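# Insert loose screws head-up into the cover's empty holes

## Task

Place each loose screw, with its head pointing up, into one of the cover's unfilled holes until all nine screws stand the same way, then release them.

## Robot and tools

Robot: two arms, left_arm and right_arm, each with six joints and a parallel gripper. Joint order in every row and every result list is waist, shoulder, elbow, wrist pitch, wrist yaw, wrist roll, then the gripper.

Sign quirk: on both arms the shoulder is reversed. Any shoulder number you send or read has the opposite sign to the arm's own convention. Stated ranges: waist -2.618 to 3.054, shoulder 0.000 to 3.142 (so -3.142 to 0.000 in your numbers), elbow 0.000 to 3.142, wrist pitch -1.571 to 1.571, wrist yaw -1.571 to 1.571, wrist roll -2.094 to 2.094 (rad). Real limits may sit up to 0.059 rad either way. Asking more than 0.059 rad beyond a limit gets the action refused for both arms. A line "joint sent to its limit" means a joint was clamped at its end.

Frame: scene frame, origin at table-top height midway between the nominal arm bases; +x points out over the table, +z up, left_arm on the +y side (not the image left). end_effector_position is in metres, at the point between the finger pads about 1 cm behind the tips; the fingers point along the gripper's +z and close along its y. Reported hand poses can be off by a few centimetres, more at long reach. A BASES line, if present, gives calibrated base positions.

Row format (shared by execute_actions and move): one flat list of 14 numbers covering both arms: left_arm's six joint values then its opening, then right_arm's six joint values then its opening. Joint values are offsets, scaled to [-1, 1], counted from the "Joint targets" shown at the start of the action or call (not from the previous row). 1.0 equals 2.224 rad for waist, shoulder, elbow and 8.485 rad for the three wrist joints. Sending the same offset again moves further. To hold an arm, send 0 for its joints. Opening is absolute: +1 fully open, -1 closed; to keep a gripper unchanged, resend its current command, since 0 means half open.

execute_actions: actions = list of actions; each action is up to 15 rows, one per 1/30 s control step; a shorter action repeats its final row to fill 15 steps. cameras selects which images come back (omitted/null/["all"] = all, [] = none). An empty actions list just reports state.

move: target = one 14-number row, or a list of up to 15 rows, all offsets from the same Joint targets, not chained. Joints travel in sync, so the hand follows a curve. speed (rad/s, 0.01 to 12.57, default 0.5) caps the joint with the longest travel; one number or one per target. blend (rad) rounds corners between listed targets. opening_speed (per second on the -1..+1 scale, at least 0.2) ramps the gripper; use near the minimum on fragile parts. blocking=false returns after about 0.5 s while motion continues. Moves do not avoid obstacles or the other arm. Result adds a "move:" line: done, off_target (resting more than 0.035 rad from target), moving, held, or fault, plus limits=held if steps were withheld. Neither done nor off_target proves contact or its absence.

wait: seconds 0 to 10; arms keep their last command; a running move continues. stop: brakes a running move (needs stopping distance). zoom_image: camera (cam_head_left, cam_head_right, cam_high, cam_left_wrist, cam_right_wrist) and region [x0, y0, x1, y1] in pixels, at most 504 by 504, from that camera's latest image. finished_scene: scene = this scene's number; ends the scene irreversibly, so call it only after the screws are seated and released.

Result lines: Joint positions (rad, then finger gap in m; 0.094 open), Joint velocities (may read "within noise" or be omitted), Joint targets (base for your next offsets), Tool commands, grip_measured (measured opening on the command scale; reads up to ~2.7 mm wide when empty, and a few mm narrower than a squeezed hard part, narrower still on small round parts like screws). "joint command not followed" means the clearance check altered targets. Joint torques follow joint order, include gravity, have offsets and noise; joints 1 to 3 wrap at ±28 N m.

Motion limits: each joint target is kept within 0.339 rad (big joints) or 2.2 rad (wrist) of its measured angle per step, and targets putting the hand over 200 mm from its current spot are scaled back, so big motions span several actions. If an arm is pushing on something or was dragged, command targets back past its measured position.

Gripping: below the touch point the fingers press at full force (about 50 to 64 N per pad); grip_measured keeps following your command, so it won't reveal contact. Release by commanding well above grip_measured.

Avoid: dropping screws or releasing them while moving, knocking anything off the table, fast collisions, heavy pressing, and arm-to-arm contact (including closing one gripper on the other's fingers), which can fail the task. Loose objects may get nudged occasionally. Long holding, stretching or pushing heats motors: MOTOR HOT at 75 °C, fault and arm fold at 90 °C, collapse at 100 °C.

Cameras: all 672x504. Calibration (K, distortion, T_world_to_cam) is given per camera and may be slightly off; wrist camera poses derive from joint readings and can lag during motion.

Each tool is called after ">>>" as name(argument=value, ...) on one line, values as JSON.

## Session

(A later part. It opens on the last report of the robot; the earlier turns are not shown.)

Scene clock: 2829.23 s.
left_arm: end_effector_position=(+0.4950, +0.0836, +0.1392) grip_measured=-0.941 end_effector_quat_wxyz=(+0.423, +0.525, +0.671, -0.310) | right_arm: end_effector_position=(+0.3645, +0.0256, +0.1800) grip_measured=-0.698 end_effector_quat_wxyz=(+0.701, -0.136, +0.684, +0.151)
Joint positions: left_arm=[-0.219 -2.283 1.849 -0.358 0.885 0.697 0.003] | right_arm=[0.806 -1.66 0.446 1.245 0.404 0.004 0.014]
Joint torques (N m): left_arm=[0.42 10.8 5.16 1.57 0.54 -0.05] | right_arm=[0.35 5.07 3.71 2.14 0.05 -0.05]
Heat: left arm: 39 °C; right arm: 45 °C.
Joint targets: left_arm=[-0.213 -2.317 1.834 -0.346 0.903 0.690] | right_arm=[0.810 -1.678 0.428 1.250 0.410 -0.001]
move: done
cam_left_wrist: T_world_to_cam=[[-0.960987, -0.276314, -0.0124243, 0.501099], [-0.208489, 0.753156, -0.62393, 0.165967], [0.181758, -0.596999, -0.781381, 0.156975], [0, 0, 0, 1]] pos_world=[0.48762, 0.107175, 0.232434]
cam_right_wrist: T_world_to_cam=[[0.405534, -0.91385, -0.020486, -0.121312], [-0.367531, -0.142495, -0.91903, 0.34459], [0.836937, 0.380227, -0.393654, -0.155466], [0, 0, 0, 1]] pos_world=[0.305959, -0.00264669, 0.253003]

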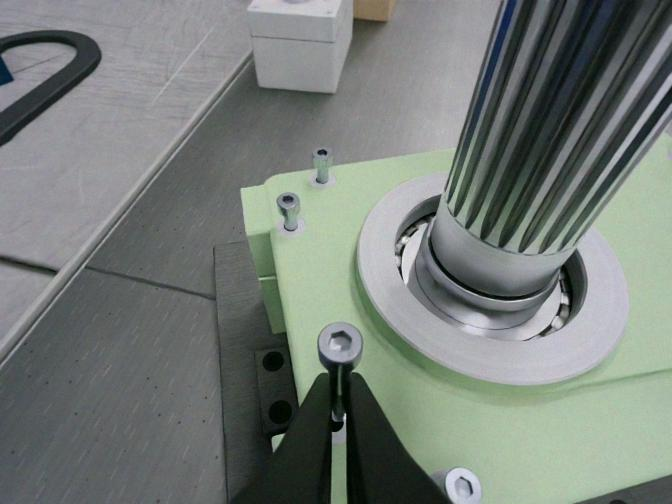

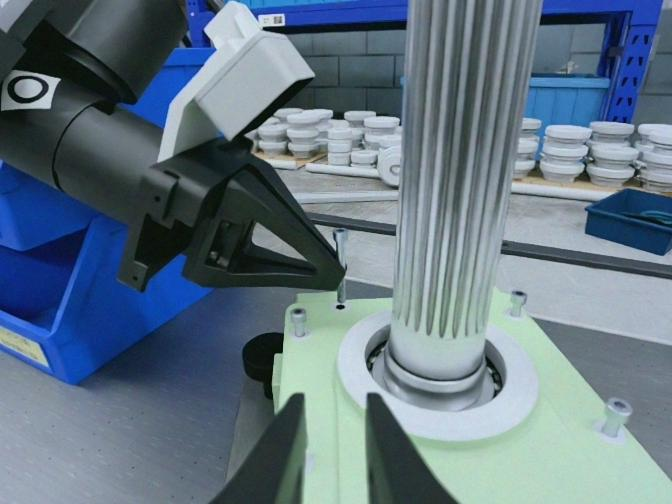

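>>> move(target=[0.0012,0,0,0,0,0,-1,0,0,0,0,0,0,-0.7], speed=0.2, cameras=["cam_left_wrist","cam_right_wrist"])

>>> zoom_image(camera="cam_left_wrist", region=[320, 404, 360, 444])

>>> zoom_image(camera="cam_right_wrist", region=[320, 280, 360, 320])

Scene clock: 2837.40 s.
left_arm: end_effector_position=(+0.4959, +0.0854, +0.1392) grip_measured=-0.941 end_effector_quat_wxyz=(+0.423, +0.524, +0.672, -0.309) | right_arm: end_effector_position=(+0.3645, +0.0256, +0.1800) grip_measured=-0.698 end_effector_quat_wxyz=(+0.701, -0.136, +0.684, +0.151)
Joint positions: left_arm=[-0.216 -2.283 1.849 -0.358 0.885 0.697 0.003] | right_arm=[0.806 -1.66 0.446 1.245 0.404 0.004 0.014]
Joint torques (N m): left_arm=[0.44 10.93 5.18 1.59 0.56 -0.13] | right_arm=[0.34 5.07 3.73 2.14 0.06 -0.06]
Heat: left arm: 39 °C; right arm: 45 °C.
Joint targets: left_arm=[-0.211 -2.317 1.834 -0.346 0.903 0.690] | right_arm=[0.810 -1.678 0.428 1.250 0.410 -0.001]
move: done
cam_left_wrist: T_world_to_cam=[[-0.960041, -0.279583, -0.012432, 0.502235], [-0.211057, 0.752478, -0.623885, 0.166169], [0.183782, -0.596331, -0.781418, 0.156792], [0, 0, 0, 1]] pos_world=[0.488421, 0.108878, 0.232434]
cam_right_wrist: T_world_to_cam=[[0.405534, -0.91385, -0.020486, -0.121312], [-0.367531, -0.142495, -0.91903, 0.34459], [0.836937, 0.380227, -0.393654, -0.155466], [0, 0, 0, 1]] pos_world=[0.305959, -0.00264669, 0.253003]

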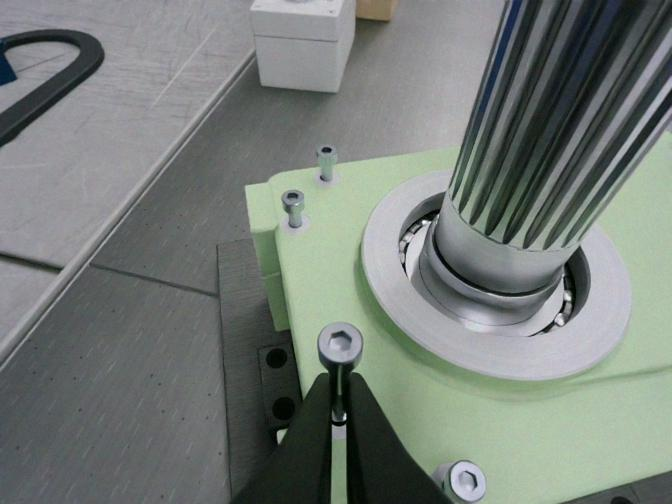

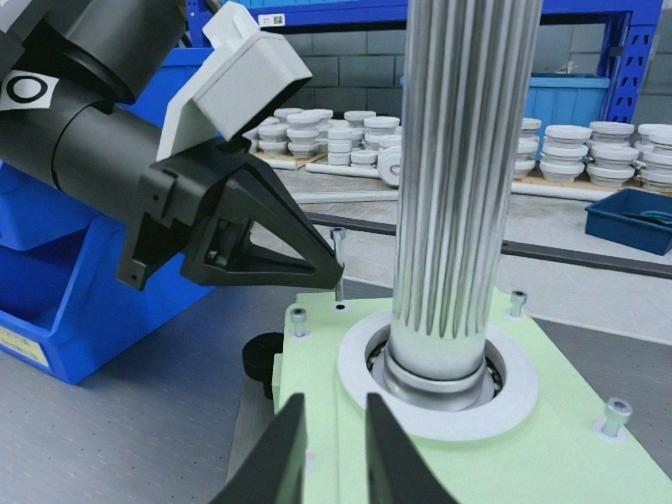

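Scaled by 12.600 (camera's finer frame: 960x720).

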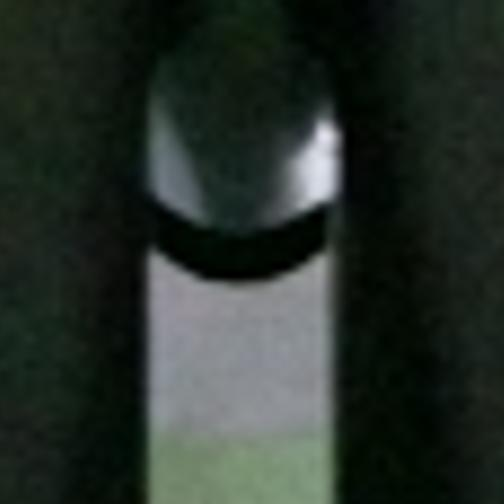

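Scaled by 12.600 (camera's finer frame: 960x720).

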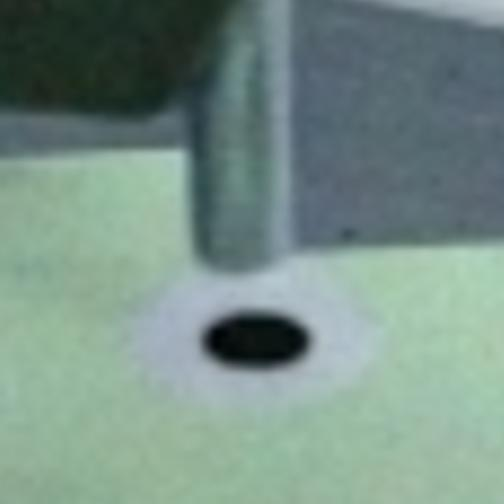

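>>> move(target=[0,-0.0034,0,0,0,0,-1,0,0,0,0,0,0,-0.7], speed=0.2, cameras=["cam_left_wrist","cam_right_wrist"])

>>> zoom_image(camera="cam_left_wrist", region=[320, 404, 360, 444])

>>> zoom_image(camera="cam_right_wrist", region=[320, 280, 360, 320])

Scene clock: 2852.57 s.
left_arm: end_effector_position=(+0.4961, +0.0854, +0.1353) grip_measured=-0.941 end_effector_quat_wxyz=(+0.421, +0.523, +0.673, -0.310) | right_arm: end_effector_position=(+0.3645, +0.0256, +0.1800) grip_measured=-0.698 end_effector_quat_wxyz=(+0.701, -0.136, +0.684, +0.151)
Joint positions: left_arm=[-0.216 -2.291 1.849 -0.357 0.885 0.697 0.003] | right_arm=[0.806 -1.66 0.446 1.245 0.404 0.004 0.014]
Joint torques (N m): left_arm=[0.43 11.04 4.96 1.58 0.57 -0.09] | right_arm=[0.34 5.07 3.71 2.14 0.05 -0.06]
Heat: left arm: 39 °C; right arm: 45 °C.
Joint targets: left_arm=[-0.211 -2.324 1.834 -0.346 0.903 0.690] | right_arm=[0.810 -1.678 0.428 1.250 0.410 -0.001]
move: done
cam_left_wrist: T_world_to_cam=[[-0.96009, -0.279608, -0.00683834, 0.501653], [-0.214987, 0.753398, -0.621427, 0.165439], [0.178908, -0.595156, -0.783442, 0.156349], [0, 0, 0, 1]] pos_world=[0.489227, 0.108677, 0.228729]
cam_right_wrist: T_world_to_cam=[[0.405534, -0.91385, -0.020486, -0.121312], [-0.367531, -0.142495, -0.91903, 0.34459], [0.836937, 0.380227, -0.393654, -0.155466], [0, 0, 0, 1]] pos_world=[0.305959, -0.00264669, 0.253003]

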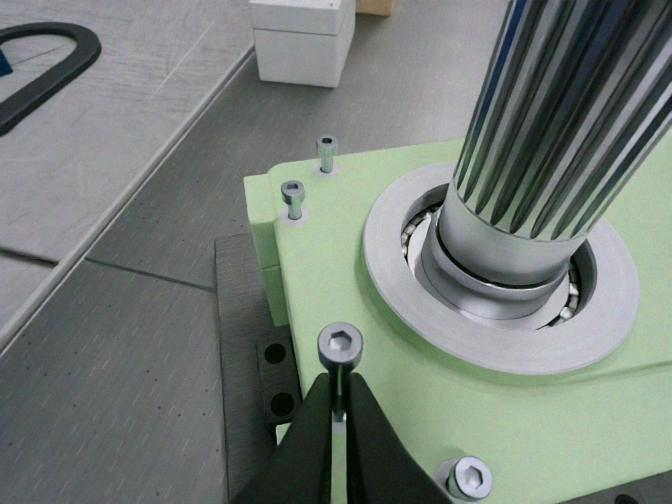

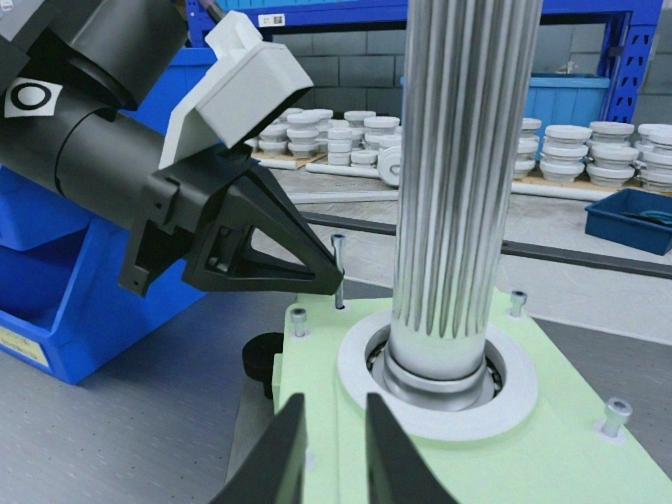

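Scaled by 12.600 (camera's finer frame: 960x720).

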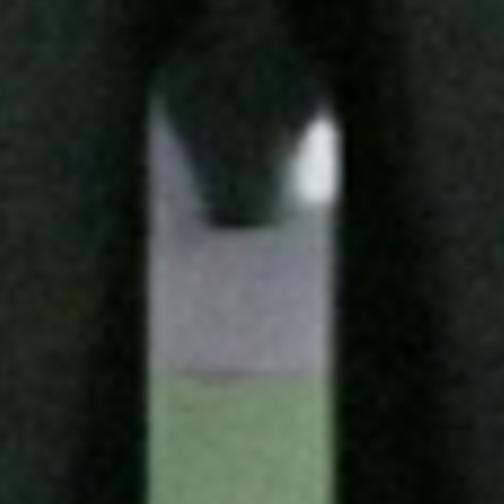

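Scaled by 12.600 (camera's finer frame: 960x720).

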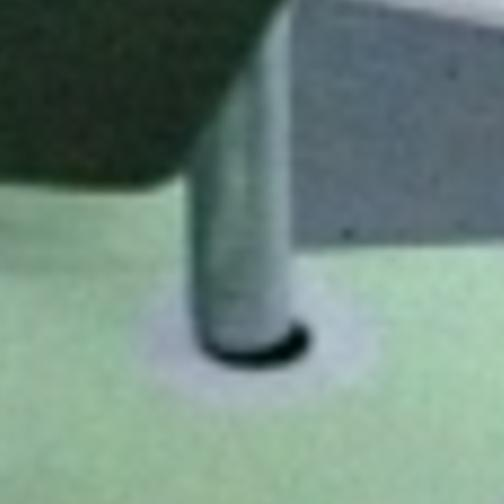

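>>> move(target=[0,-0.0036,0,0,0,0,-1,0,0,0,0,0,0,-0.7], speed=0.1, cameras=["cam_left_wrist","cam_right_wrist"])

>>> zoom_image(camera="cam_left_wrist", region=[320, 404, 360, 444])

>>> zoom_image(camera="cam_right_wrist", region=[320, 280, 360, 320])

Scene clock: 2870.13 s.
left_arm: end_effector_position=(+0.4963, +0.0850, +0.1320) grip_measured=-0.941 end_effector_quat_wxyz=(+0.419, +0.523, +0.673, -0.312) | right_arm: end_effector_position=(+0.3645, +0.0256, +0.1800) grip_measured=-0.698 end_effector_quat_wxyz=(+0.701, -0.136, +0.684, +0.151)
Joint positions: left_arm=[-0.216 -2.298 1.849 -0.354 0.888 0.697 0.003] | right_arm=[0.806 -1.66 0.446 1.245 0.404 0.004 0.014]
Joint torques (N m): left_arm=[0.4 10.8 5.12 1.55 0.55 -0.07] | right_arm=[0.34 5.07 3.73 2.14 0.05 -0.05]
Heat: left arm: 38 °C; right arm: 45 °C.
Joint targets: left_arm=[-0.211 -2.332 1.834 -0.346 0.903 0.690] | right_arm=[0.810 -1.678 0.428 1.250 0.410 -0.001]
move: done
cam_left_wrist: T_world_to_cam=[[-0.960712, -0.277539, -0.0021261, 0.501143], [-0.216221, 0.753217, -0.621218, 0.164319], [0.174014, -0.596352, -0.783635, 0.156044], [0, 0, 0, 1]] pos_world=[0.48983, 0.108376, 0.225425]
cam_right_wrist: T_world_to_cam=[[0.405534, -0.91385, -0.020486, -0.121312], [-0.367531, -0.142495, -0.91903, 0.34459], [0.836937, 0.380227, -0.393654, -0.155466], [0, 0, 0, 1]] pos_world=[0.305959, -0.00264669, 0.253003]

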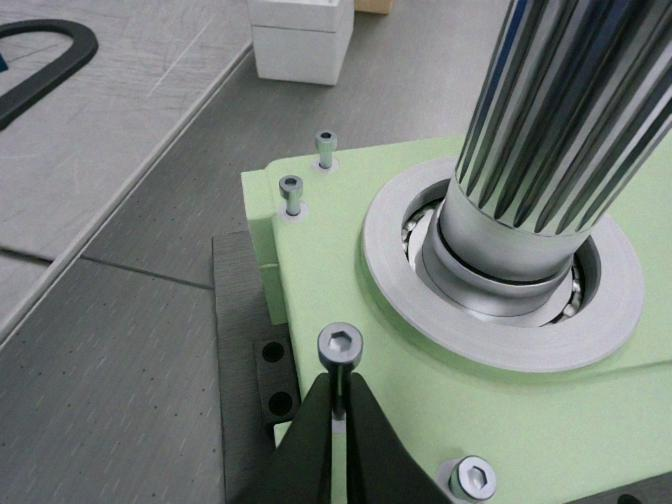

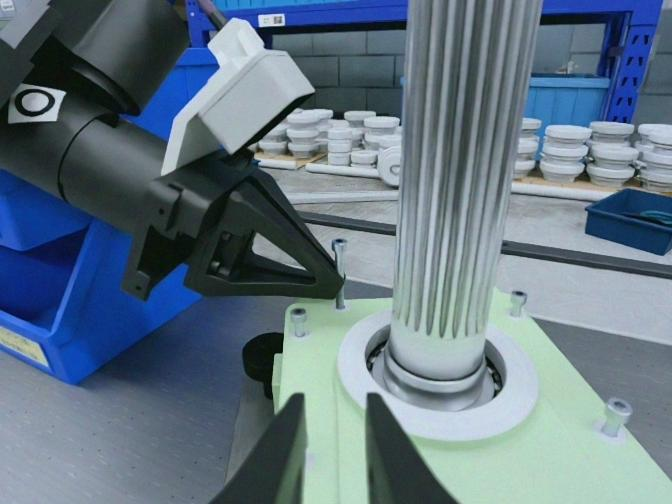

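Scaled by 12.600 (camera's finer frame: 960x720).

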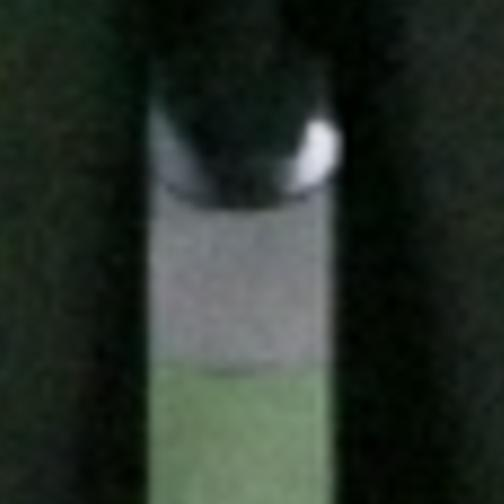

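Scaled by 12.600 (camera's finer frame: 960x720).

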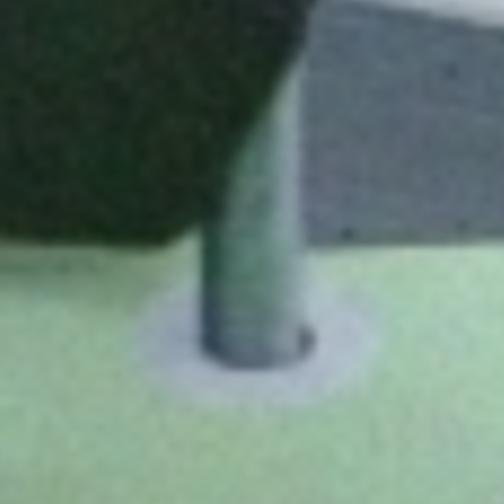

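>>> move(target=[0,-0.0045,0,0,0,0,-1,0,0,0,0,0,0,-0.7], speed=0.1, cameras=["cam_left_wrist","cam_right_wrist"])

>>> zoom_image(camera="cam_left_wrist", region=[320, 404, 360, 444])

>>> zoom_image(camera="cam_right_wrist", region=[290, 220, 390, 320])

Scene clock: 2876.70 s.
left_arm: end_effector_position=(+0.4964, +0.0849, +0.1268) grip_measured=-0.941 end_effector_quat_wxyz=(+0.415, +0.522, +0.676, -0.314) | right_arm: end_effector_position=(+0.3645, +0.0256, +0.1800) grip_measured=-0.698 end_effector_quat_wxyz=(+0.701, -0.136, +0.684, +0.151)
Joint positions: left_arm=[-0.216 -2.307 1.849 -0.354 0.888 0.697 0.003] | right_arm=[0.806 -1.66 0.446 1.245 0.404 0.004 0.014]
Joint torques (N m): left_arm=[0.24 11.02 5.05 1.53 0.55 -0.08] | right_arm=[0.34 5.08 3.73 2.14 0.06 -0.05]
Heat: left arm: 37 °C; right arm: 45 °C.
Joint targets: left_arm=[-0.211 -2.342 1.834 -0.346 0.903 0.690] | right_arm=[0.810 -1.678 0.428 1.250 0.410 -0.001]
move: done
cam_left_wrist: T_world_to_cam=[[-0.960693, -0.277547, 0.00613935, 0.500215], [-0.221967, 0.754652, -0.617439, 0.163348], [0.166735, -0.594531, -0.786595, 0.155773], [0, 0, 0, 1]] pos_world=[0.490837, 0.108174, 0.220317]
cam_right_wrist: T_world_to_cam=[[0.405534, -0.91385, -0.020486, -0.121312], [-0.367531, -0.142495, -0.91903, 0.34459], [0.836937, 0.380227, -0.393654, -0.155466], [0, 0, 0, 1]] pos_world=[0.305959, -0.00264669, 0.253003]

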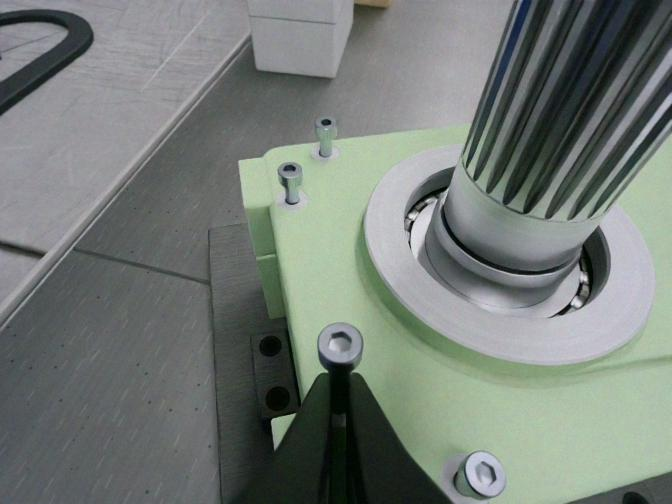

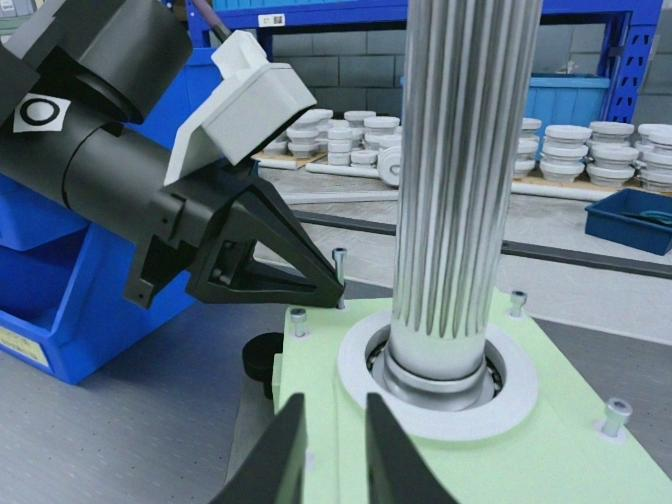

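Scaled by 12.600 (camera's finer frame: 960x720).

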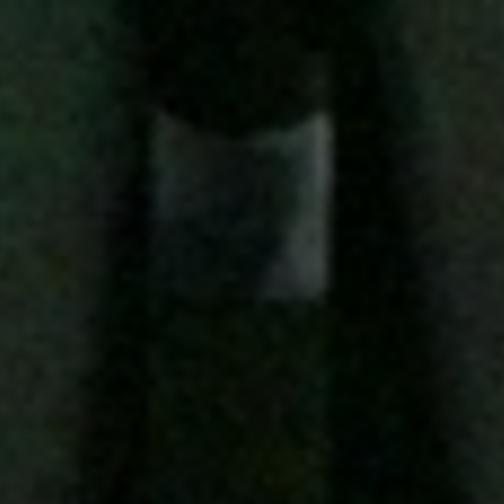

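Scaled by 5.040 (camera's finer frame: 960x720).

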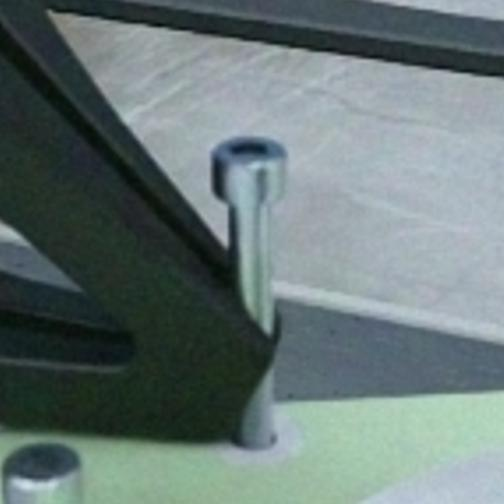

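>>> move(target=[0,0,0,0,0,0,-0.75,0,0,0,0,0,0,-0.7], opening_speed=0.5, cameras=["cam_left_wrist","cam_right_wrist"])

Scene clock: 2882.13 s.
left_arm: end_effector_position=(+0.4964, +0.0849, +0.1266) grip_measured=-0.753 end_effector_quat_wxyz=(+0.415, +0.522, +0.676, -0.314) | right_arm: end_effector_position=(+0.3645, +0.0256, +0.1800) grip_measured=-0.698 end_effector_quat_wxyz=(+0.701, -0.136, +0.684, +0.151)
Joint positions: left_arm=[-0.216 -2.308 1.849 -0.354 0.888 0.697 0.012] | right_arm=[0.806 -1.66 0.446 1.245 0.404 0.004 0.014]
Joint torques (N m): left_arm=[0.49 10.91 5.03 1.49 0.54 -0.1] | right_arm=[0.34 5.07 3.73 2.14 0.05 -0.05]
Heat: left arm: 37 °C; right arm: 45 °C.
Joint targets: left_arm=[-0.211 -2.342 1.834 -0.346 0.903 0.690] | right_arm=[0.810 -1.678 0.428 1.250 0.410 -0.001]
move: done
cam_left_wrist: T_world_to_cam=[[-0.960682, -0.277575, 0.00652702, 0.500129], [-0.222241, 0.754655, -0.617337, 0.163274], [0.166432, -0.594515, -0.786672, 0.155701], [0, 0, 0, 1]] pos_world=[0.490838, 0.108174, 0.220016]
cam_right_wrist: T_world_to_cam=[[0.405534, -0.91385, -0.020486, -0.121312], [-0.367531, -0.142495, -0.91903, 0.34459], [0.836937, 0.380227, -0.393654, -0.155466], [0, 0, 0, 1]] pos_world=[0.305959, -0.00264669, 0.253003]

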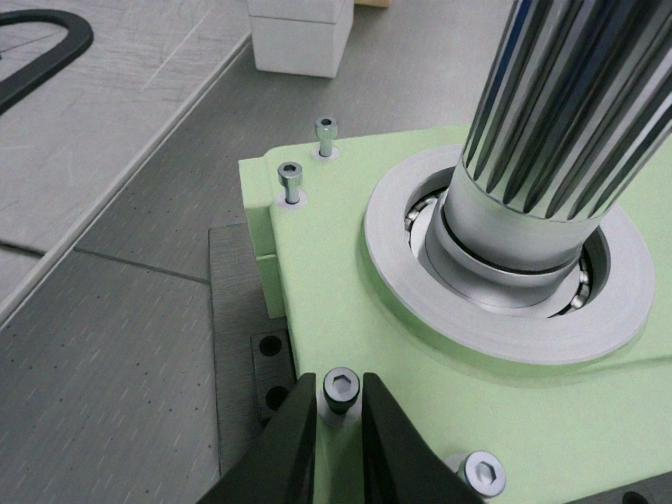

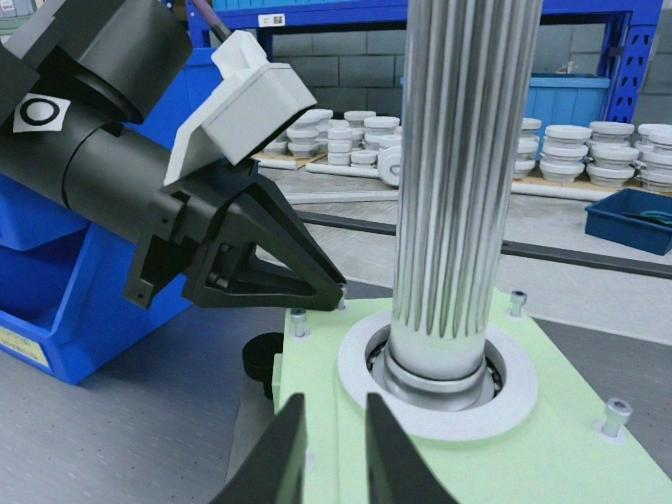

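>>> move(target=[[0,0.07,0,-0.005,0,0,-0.75,0,0,0,0,0,0,-0.7],[0,0.33,-0.2,0,0,0,-0.75,0,0,0,0,0,0,-0.7]], speed=[0.3,0.7], blend=[0.05,0], cameras=["cam_head_left","cam_left_wrist","cam_right_wrist"])

>>> zoom_image(camera="cam_head_left", region=[300, 160, 460, 310])

Scene clock: 2891.17 s.
left_arm: end_effector_position=(+0.3706, +0.1159, +0.2884) grip_measured=-0.753 end_effector_quat_wxyz=(+0.505, +0.543, +0.613, -0.272) | right_arm: end_effector_position=(+0.3645, +0.0256, +0.1800) grip_measured=-0.698 end_effector_quat_wxyz=(+0.701, -0.136, +0.684, +0.151)
Joint positions: left_arm=[-0.216 -1.625 1.405 -0.353 0.892 0.696 0.012] | right_arm=[0.806 -1.66 0.446 1.245 0.404 0.004 0.014]
Joint torques (N m): left_arm=[0.43 9.83 5.33 1.68 0.41 -0.1] | right_arm=[0.34 5.07 3.71 2.14 0.05 -0.06]
Heat: left arm: 38 °C; right arm: 45 °C.
Joint targets: left_arm=[-0.211 -1.608 1.389 -0.346 0.903 0.689] | right_arm=[0.810 -1.678 0.428 1.250 0.410 -0.001]
move: done
cam_left_wrist: T_world_to_cam=[[-0.939275, -0.280828, -0.197224, 0.438006], [-0.0677472, 0.715158, -0.695672, 0.181799], [0.336411, -0.640066, -0.690755, 0.23691], [0, 0, 0, 1]] pos_world=[0.344025, 0.144627, 0.376505]
cam_right_wrist: T_world_to_cam=[[0.405534, -0.91385, -0.020486, -0.121312], [-0.367531, -0.142495, -0.91903, 0.34459], [0.836937, 0.380227, -0.393654, -0.155466], [0, 0, 0, 1]] pos_world=[0.305959, -0.00264669, 0.253003]

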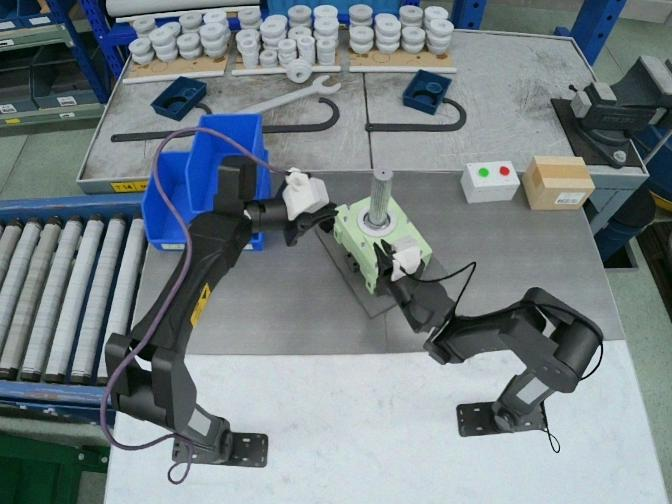

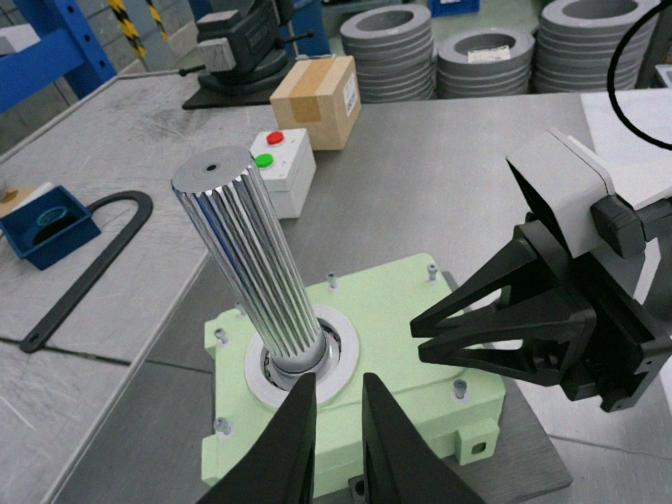

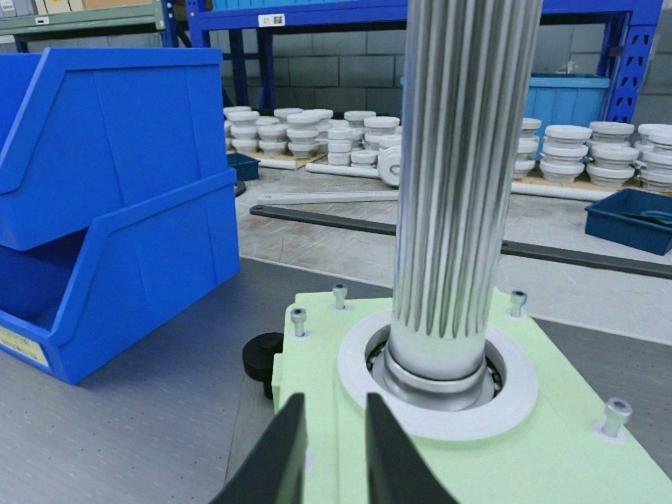

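Scaled by 3.150 (camera's finer frame: 960x720).

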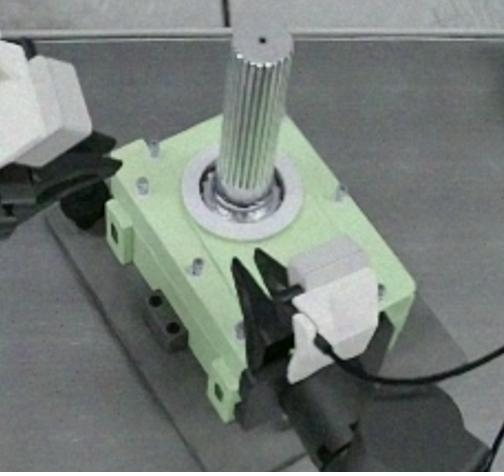

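>>> move(target=[[0,0,0,0,0,0,-0.75,-0.326,0.0085,0.0727,-0.0213,-0.1321,0,-0.7]], speed=0.5, cameras=["cam_head_left","cam_left_wrist","cam_head_right","cam_high"])

>>> zoom_image(camera="cam_left_wrist", region=[180, 230, 520, 504])

>>> zoom_image(camera="cam_head_left", region=[300, 160, 460, 310])

>>> zoom_image(camera="cam_head_right", region=[300, 160, 460, 310])

Scene clock: 2903.80 s.
left_arm: end_effector_position=(+0.3706, +0.1159, +0.2884) grip_measured=-0.753 end_effector_quat_wxyz=(+0.505, +0.543, +0.613, -0.272) | right_arm: end_effector_position=(+0.4278, -0.0760, +0.1886) grip_measured=-0.698 end_effector_quat_wxyz=(+0.647, -0.273, +0.655, +0.278)
Joint positions: left_arm=[-0.216 -1.625 1.405 -0.353 0.892 0.696 0.012] | right_arm=[0.089 -1.66 0.562 1.087 -0.705 0.004 0.014]
Joint torques (N m): left_arm=[0.31 9.89 5.16 1.69 0.4 -0.05] | right_arm=[-0.25 7.06 7.41 1.75 -0.07 -0.06]
Heat: left arm: 37 °C; right arm: 45 °C.
Joint targets: left_arm=[-0.211 -1.608 1.389 -0.346 0.903 0.689] | right_arm=[0.085 -1.659 0.590 1.070 -0.711 -0.001]
move: done
cam_left_wrist: T_world_to_cam=[[-0.939275, -0.280828, -0.197224, 0.438006], [-0.0677472, 0.715158, -0.695672, 0.181799], [0.336411, -0.640066, -0.690755, 0.23691], [0, 0, 0, 1]] pos_world=[0.344025, 0.144627, 0.376505]
Images, in order (width x height): cam_head_left 672x504, cam_head_right 672x504, cam_high 672x504, cam_left_wrist 672x504.

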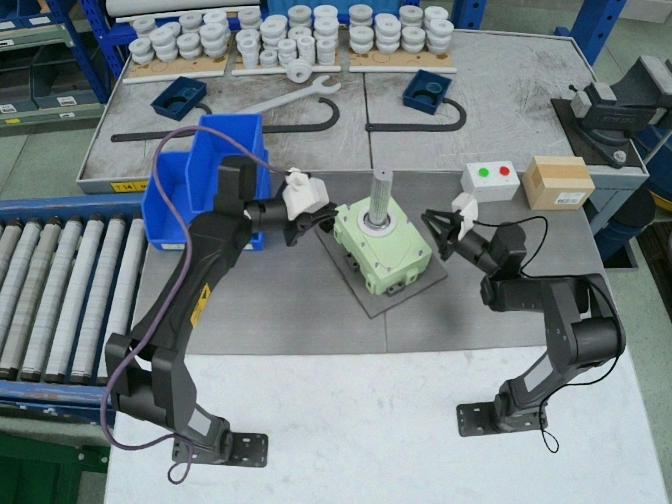

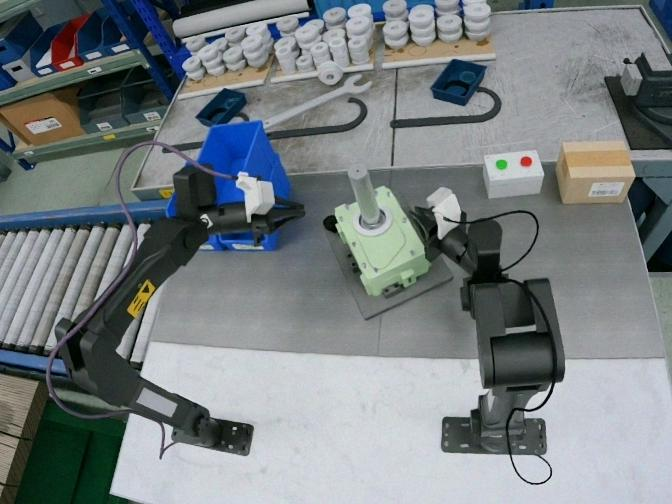

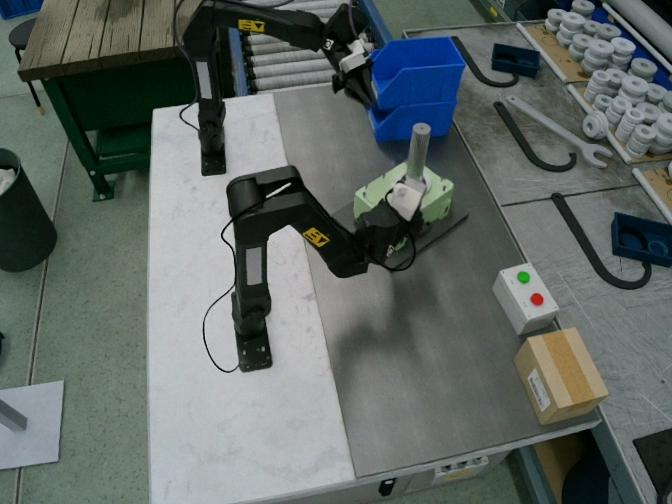

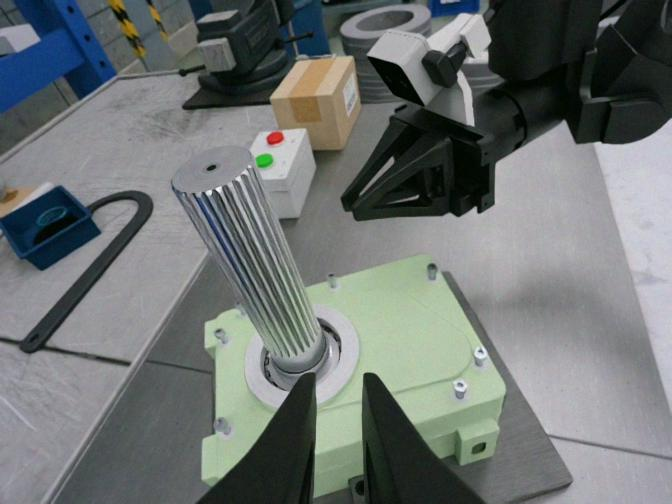

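Scaled by 1.482 (camera's finer frame: 960x720).

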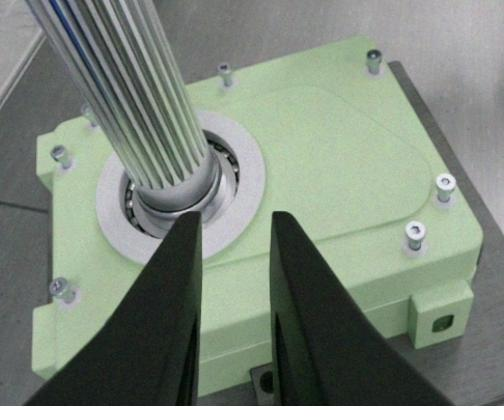

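Scaled by 3.150 (camera's finer frame: 960x720).

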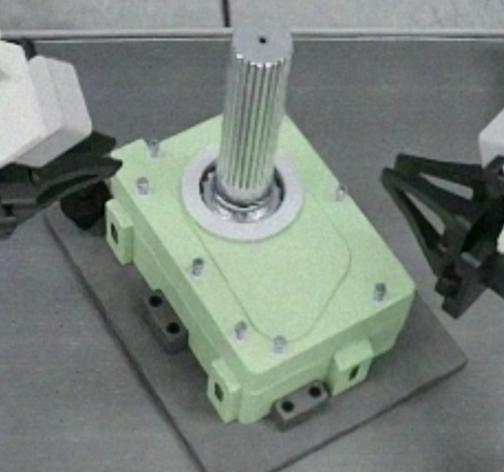

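Scaled by 3.150 (camera's finer frame: 960x720).

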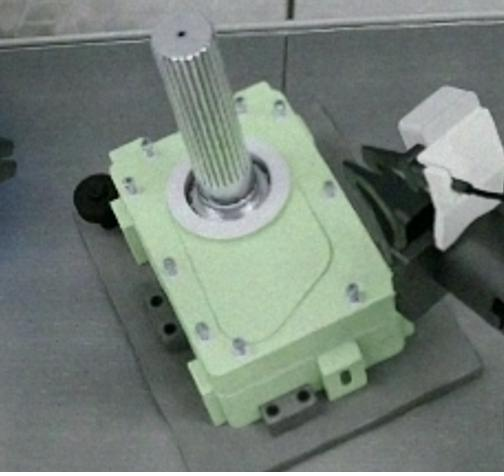

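>>> finished_scene(scene=2)

The scene is finished: the task was done.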